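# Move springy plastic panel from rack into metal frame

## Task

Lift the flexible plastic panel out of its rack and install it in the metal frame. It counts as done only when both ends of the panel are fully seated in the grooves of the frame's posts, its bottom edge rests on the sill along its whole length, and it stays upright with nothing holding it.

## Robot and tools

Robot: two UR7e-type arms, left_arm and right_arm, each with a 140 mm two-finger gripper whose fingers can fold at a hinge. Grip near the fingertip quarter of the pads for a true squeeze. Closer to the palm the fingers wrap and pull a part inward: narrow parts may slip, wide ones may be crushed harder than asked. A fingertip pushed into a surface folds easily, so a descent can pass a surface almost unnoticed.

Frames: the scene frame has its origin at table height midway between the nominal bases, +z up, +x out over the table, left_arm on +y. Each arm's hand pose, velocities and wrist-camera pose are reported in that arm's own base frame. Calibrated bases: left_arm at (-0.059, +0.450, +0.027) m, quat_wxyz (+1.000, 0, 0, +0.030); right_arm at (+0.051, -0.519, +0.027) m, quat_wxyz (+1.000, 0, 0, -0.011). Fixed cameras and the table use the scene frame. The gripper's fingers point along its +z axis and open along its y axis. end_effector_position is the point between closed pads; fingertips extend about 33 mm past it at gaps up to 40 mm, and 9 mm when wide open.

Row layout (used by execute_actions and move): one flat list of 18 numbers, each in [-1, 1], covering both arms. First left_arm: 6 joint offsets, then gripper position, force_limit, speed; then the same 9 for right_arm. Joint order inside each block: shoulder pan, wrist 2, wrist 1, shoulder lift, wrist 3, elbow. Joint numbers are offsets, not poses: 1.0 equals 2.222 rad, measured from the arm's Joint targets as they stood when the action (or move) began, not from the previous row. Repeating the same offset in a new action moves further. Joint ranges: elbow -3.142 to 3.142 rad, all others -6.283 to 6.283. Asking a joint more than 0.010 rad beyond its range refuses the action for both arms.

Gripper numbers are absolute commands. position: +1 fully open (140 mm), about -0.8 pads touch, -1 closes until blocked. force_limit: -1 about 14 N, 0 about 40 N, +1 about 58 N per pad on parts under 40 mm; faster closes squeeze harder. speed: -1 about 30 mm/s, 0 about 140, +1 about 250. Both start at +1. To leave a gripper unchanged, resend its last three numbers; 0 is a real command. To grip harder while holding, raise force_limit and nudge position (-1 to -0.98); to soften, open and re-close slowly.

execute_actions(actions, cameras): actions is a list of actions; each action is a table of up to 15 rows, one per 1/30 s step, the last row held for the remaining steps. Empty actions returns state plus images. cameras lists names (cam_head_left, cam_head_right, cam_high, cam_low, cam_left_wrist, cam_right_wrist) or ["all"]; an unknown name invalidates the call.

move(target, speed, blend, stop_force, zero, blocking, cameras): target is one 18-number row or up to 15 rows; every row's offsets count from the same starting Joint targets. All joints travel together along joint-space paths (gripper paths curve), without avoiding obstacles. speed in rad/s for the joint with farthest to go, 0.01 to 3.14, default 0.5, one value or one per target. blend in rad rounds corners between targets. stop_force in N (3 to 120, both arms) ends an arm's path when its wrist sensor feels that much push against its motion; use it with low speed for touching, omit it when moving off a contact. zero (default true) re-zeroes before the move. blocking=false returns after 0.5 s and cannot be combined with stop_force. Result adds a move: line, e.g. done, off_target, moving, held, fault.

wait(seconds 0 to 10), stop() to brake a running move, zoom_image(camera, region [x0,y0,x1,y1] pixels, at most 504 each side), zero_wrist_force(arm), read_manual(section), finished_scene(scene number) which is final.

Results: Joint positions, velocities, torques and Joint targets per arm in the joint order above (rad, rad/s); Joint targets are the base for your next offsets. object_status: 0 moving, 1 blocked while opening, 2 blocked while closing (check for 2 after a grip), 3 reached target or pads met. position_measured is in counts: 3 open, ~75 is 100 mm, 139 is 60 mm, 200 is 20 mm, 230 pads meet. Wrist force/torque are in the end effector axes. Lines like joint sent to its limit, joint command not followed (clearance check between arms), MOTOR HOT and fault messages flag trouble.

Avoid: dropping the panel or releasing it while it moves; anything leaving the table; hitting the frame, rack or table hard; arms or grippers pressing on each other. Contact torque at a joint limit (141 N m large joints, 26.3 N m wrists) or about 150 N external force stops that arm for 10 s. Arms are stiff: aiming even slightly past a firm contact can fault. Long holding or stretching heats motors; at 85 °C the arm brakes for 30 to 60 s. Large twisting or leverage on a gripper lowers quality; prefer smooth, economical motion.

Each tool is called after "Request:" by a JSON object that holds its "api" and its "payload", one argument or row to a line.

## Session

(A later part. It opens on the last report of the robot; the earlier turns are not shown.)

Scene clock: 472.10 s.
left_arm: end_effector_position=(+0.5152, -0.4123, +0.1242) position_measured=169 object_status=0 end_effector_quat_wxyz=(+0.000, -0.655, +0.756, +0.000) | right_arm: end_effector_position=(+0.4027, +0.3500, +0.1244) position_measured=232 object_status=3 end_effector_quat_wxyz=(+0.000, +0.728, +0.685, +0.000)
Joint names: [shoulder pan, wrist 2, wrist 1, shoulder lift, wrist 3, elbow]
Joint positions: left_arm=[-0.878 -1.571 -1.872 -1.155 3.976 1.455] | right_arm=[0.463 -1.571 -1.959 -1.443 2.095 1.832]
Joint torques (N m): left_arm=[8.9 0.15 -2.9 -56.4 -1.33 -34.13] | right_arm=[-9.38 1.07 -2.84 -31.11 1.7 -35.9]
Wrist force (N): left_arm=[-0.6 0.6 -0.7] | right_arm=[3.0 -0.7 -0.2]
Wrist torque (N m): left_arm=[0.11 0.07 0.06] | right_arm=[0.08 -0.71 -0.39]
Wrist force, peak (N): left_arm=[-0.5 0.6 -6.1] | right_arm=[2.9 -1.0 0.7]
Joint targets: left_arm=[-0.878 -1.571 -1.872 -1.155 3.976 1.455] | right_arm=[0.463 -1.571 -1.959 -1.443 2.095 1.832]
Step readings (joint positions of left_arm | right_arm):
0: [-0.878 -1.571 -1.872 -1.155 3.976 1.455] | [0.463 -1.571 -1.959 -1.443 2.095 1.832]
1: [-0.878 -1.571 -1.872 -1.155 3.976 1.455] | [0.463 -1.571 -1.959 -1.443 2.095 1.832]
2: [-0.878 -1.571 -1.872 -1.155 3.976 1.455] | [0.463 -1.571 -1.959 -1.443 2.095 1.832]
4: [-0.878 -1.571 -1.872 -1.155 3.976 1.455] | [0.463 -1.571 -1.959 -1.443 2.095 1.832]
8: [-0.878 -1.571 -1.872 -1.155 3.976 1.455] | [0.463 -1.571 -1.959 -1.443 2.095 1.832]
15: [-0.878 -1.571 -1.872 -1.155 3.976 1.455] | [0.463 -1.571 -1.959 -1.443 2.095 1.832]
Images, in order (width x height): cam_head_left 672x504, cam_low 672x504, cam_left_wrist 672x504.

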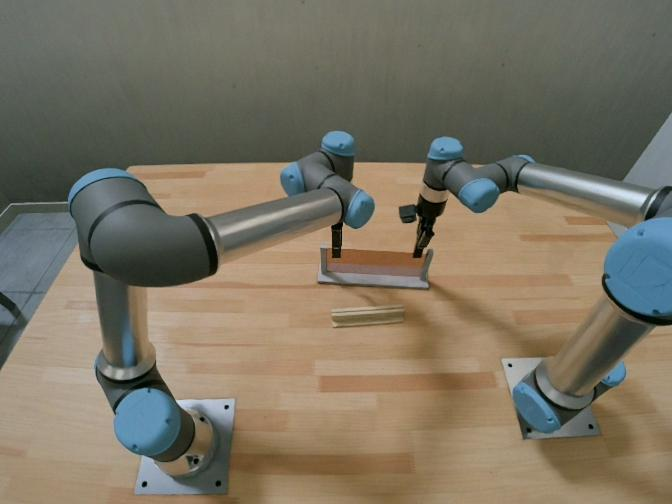

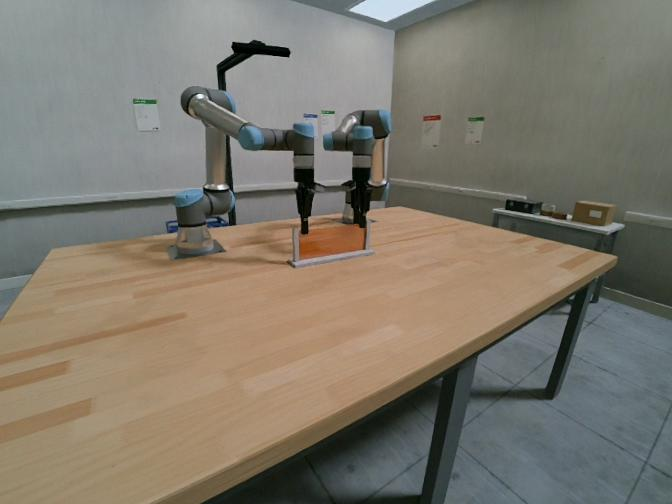

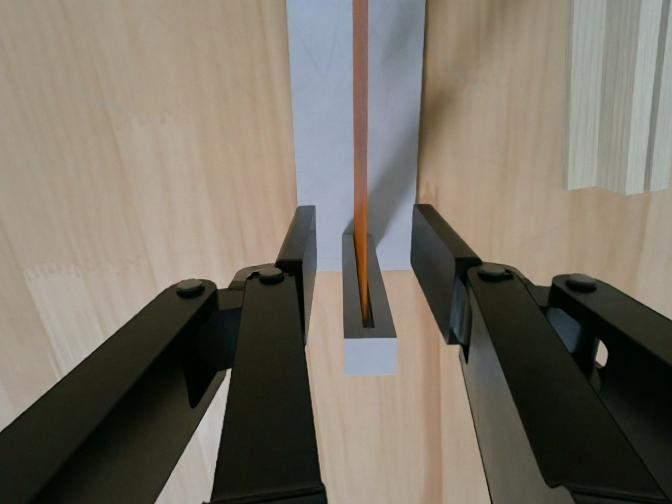

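Request:
{"api": "execute_actions", "payload": {
  "actions": [
    [[0,0,0,0,0,0,-0.32,1,-1,0,0,0,0,0,0,-0.32,1,-1]]
  ],
  "cameras": ["cam_left_wrist", "cam_right_wrist", "cam_low", "cam_head_left", "cam_head_right"]
}}

Scene clock: 474.93 s.
left_arm: end_effector_position=(+0.5152, -0.4123, +0.1242) position_measured=169 object_status=3 end_effector_quat_wxyz=(+0.000, -0.655, +0.756, +0.000) | right_arm: end_effector_position=(+0.4027, +0.3500, +0.1244) position_measured=169 object_status=0 end_effector_quat_wxyz=(+0.000, +0.728, +0.685, +0.000)
Joint names: [shoulder pan, wrist 2, wrist 1, shoulder lift, wrist 3, elbow]
Joint positions: left_arm=[-0.878 -1.571 -1.872 -1.155 3.976 1.455] | right_arm=[0.463 -1.571 -1.959 -1.443 2.095 1.832]
Joint torques (N m): left_arm=[9.63 0.11 -2.87 -55.93 -1.4 -34.51] | right_arm=[-9.1 1.12 -2.83 -30.83 1.53 -35.6]
Wrist force (N): left_arm=[-0.4 0.7 -0.5] | right_arm=[3.4 -0.8 1.6]
Wrist torque (N m): left_arm=[0.14 0.03 0.06] | right_arm=[0.08 -0.74 -0.39]
Wrist force, peak (N): left_arm=[-0.9 0.8 -0.6] | right_arm=[3.4 -0.8 1.8]
Joint targets: left_arm=[-0.878 -1.571 -1.872 -1.155 3.976 1.455] | right_arm=[0.463 -1.571 -1.959 -1.443 2.095 1.832]
Step readings (joint positions of left_arm | right_arm):
0: [-0.878 -1.571 -1.872 -1.155 3.976 1.455] | [0.463 -1.571 -1.959 -1.443 2.095 1.832]
1: [-0.878 -1.571 -1.872 -1.155 3.976 1.455] | [0.463 -1.571 -1.959 -1.443 2.095 1.832]
2: [-0.878 -1.571 -1.872 -1.155 3.976 1.455] | [0.463 -1.571 -1.959 -1.443 2.095 1.832]
4: [-0.878 -1.571 -1.872 -1.155 3.976 1.455] | [0.463 -1.571 -1.959 -1.443 2.095 1.832]
8: [-0.878 -1.571 -1.872 -1.155 3.976 1.455] | [0.463 -1.571 -1.959 -1.443 2.095 1.832]
15: [-0.878 -1.571 -1.872 -1.155 3.976 1.455] | [0.463 -1.571 -1.959 -1.443 2.095 1.832]
Images, in order (width x height): cam_head_left 672x504, cam_head_right 672x504, cam_low 672x504, cam_left_wrist 672x504, cam_right_wrist 672x504.

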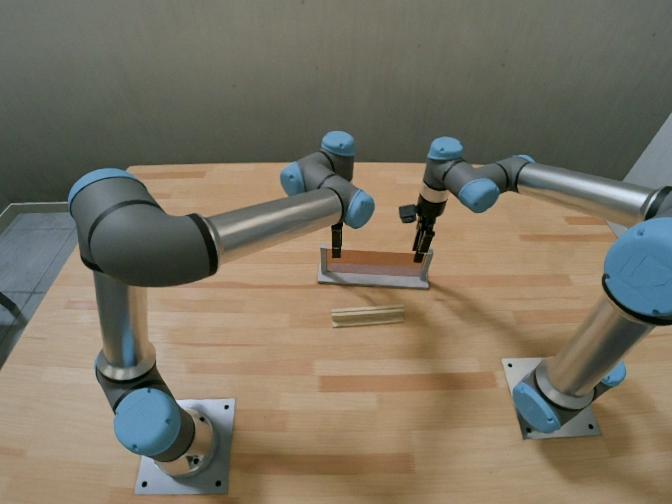

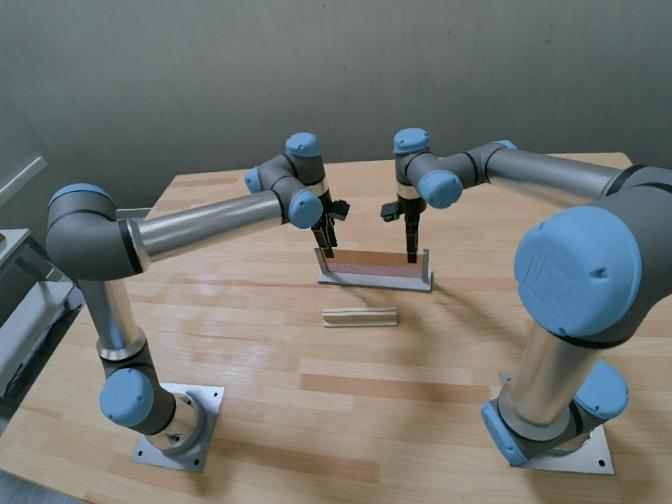

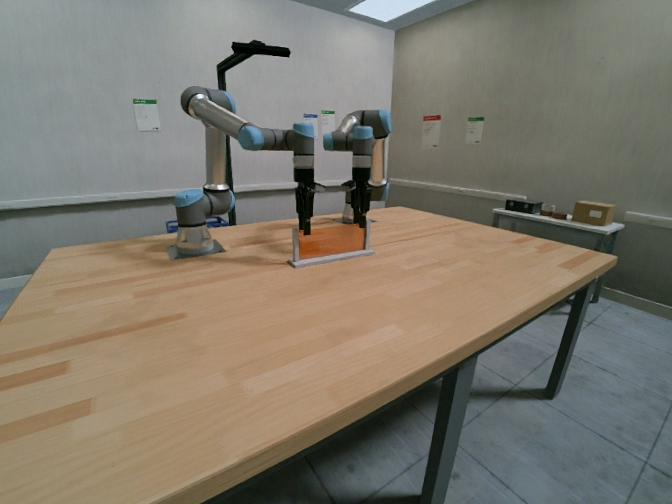

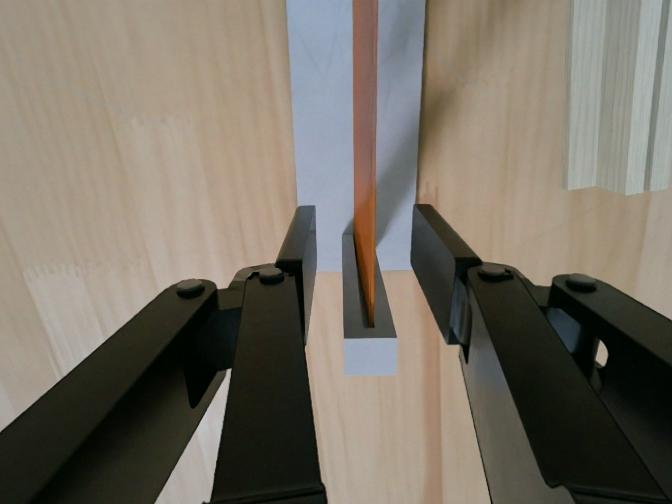

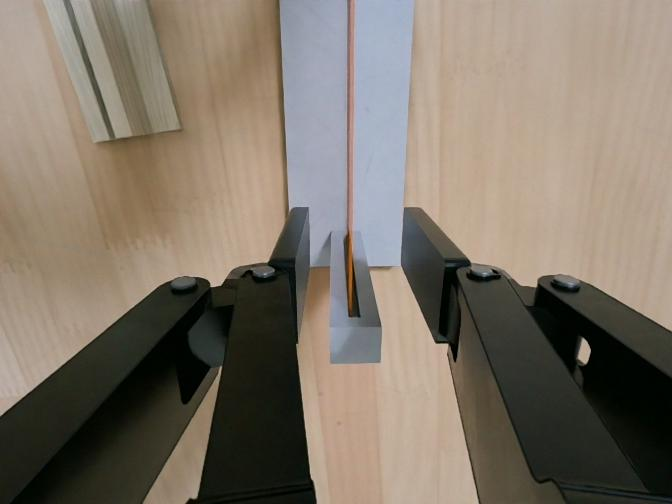

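Request:
{"api": "move", "payload": {
  "target": [0, 0, 0.0863969, -0.0174878, 0, -0.0689091, -0.32, 1, -1, 0, 0, 0.0930837, -0.024239, 0, -0.0688447, -0.32, 1, -1],
  "speed": 0.25,
  "stop_force": 10,
  "cameras": ["all"]
}}

Scene clock: 484.73 s.
left_arm: end_effector_position=(+0.5152, -0.4124, +0.2041) position_measured=169 object_status=3 end_effector_quat_wxyz=(+0.000, -0.655, +0.756, +0.000) | right_arm: end_effector_position=(+0.4027, +0.3500, +0.2044) position_measured=169 object_status=3 end_effector_quat_wxyz=(+0.000, +0.728, +0.685, +0.000)
Joint names: [shoulder pan, wrist 2, wrist 1, shoulder lift, wrist 3, elbow]
Joint positions: left_arm=[-0.878 -1.571 -1.68 -1.194 3.976 1.302] | right_arm=[0.463 -1.571 -1.752 -1.497 2.095 1.679]
Joint torques (N m): left_arm=[9.75 0.1 -1.48 -57.93 -1.31 -37.73] | right_arm=[-8.61 1.19 -1.66 -34.86 1.49 -39.31]
Wrist force (N): left_arm=[-0.7 0.6 -1.1] | right_arm=[3.2 -1.1 1.6]
Wrist torque (N m): left_arm=[0.15 0.07 0.02] | right_arm=[0.03 -0.70 -0.39]
Wrist force, peak (N): left_arm=[-0.4 0.6 -1.6] | right_arm=[3.2 -1.1 2.5]
Joint targets: left_arm=[-0.878 -1.571 -1.680 -1.194 3.976 1.302] | right_arm=[0.463 -1.571 -1.752 -1.497 2.095 1.679]
move: done

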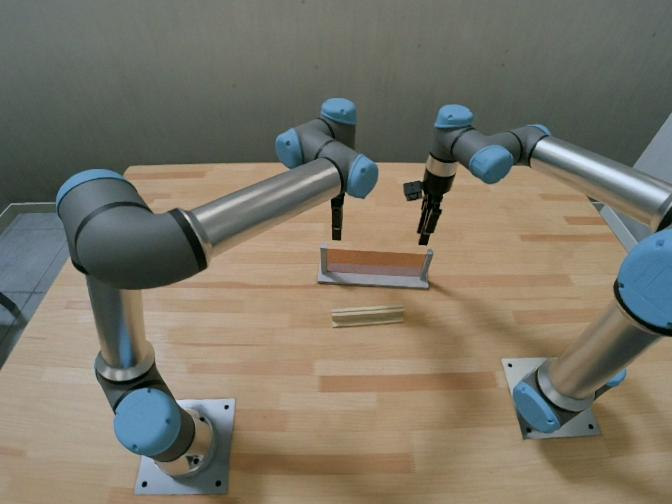

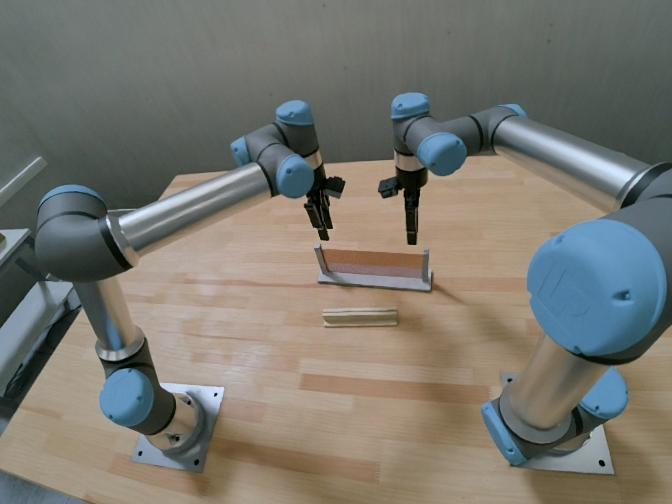

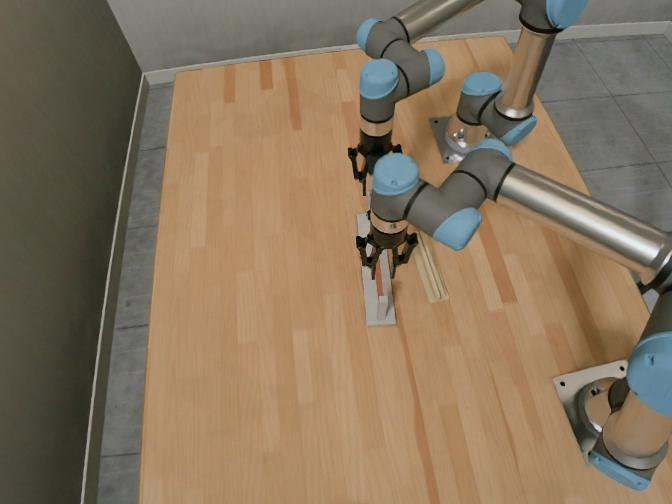

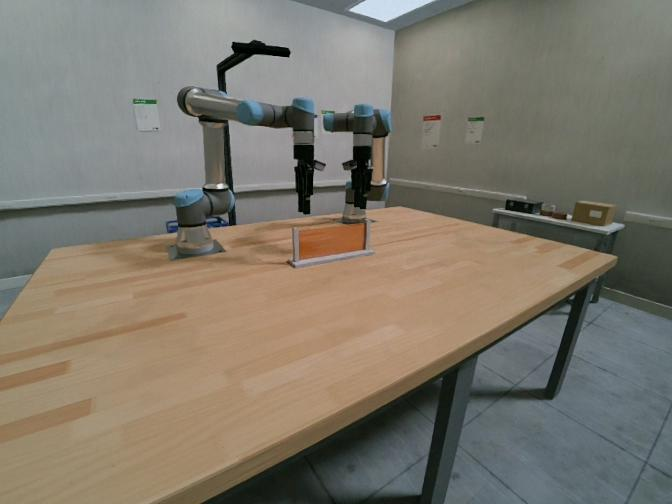

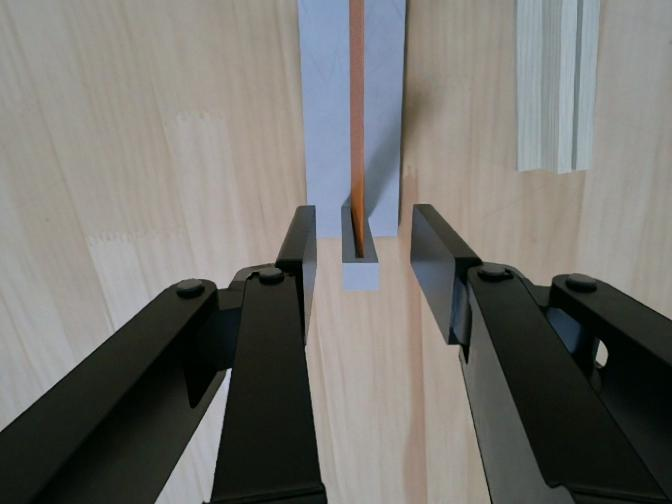

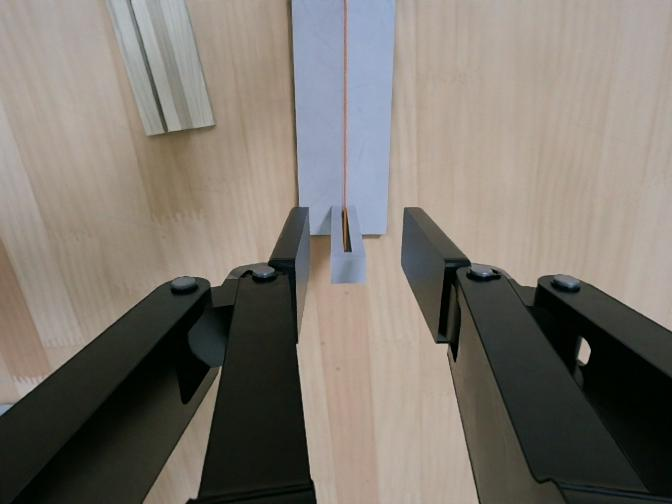

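Request:
{"api": "zoom_image", "payload": {
  "camera": "cam_low",
  "region": [280, 206, 386, 276]
}}

Request:
{"api": "zoom_image", "payload": {
  "camera": "cam_head_left",
  "region": [306, 236, 446, 296]
}}

Request:
{"api": "zoom_image", "payload": {
  "camera": "cam_right_wrist",
  "region": [286, 150, 406, 300]
}}

Request:
{"api": "zoom_image", "payload": {
  "camera": "cam_left_wrist",
  "region": [300, 150, 420, 300]
}}

Scaled by 4.755 from the camera's 672x504 image, which has a finer 960x720 frame.

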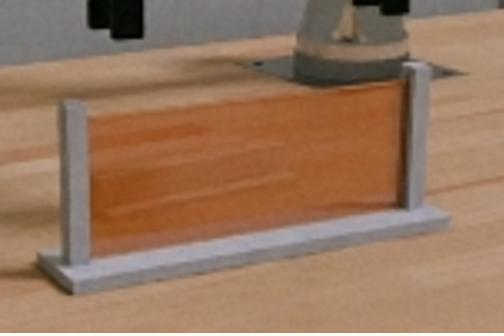

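Scaled by 3.600 from the camera's 672x504 image, which has a finer 960x720 frame.

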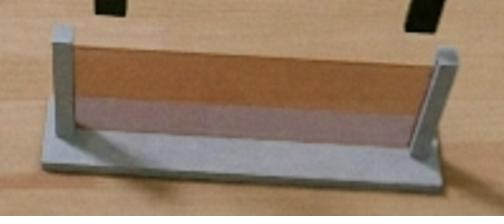

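Scaled by 3.360 from the camera's 672x504 image, which has a finer 960x720 frame.

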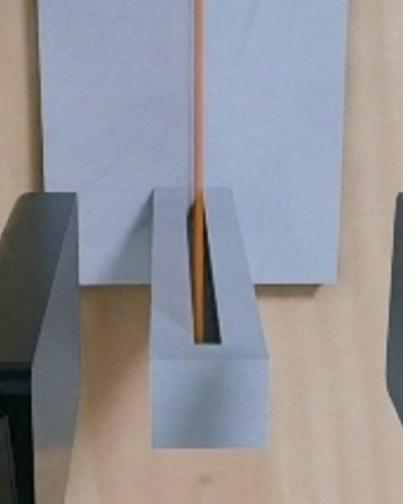

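Scaled by 3.360 from the camera's 672x504 image, which has a finer 960x720 frame.

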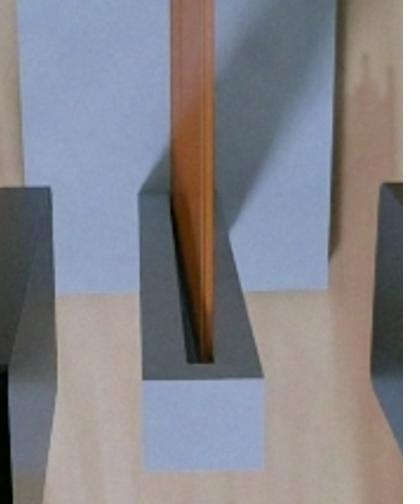

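Request:
{"api": "finished_scene", "payload": {
  "scene": 2
}}

The scene is finished: the task was done.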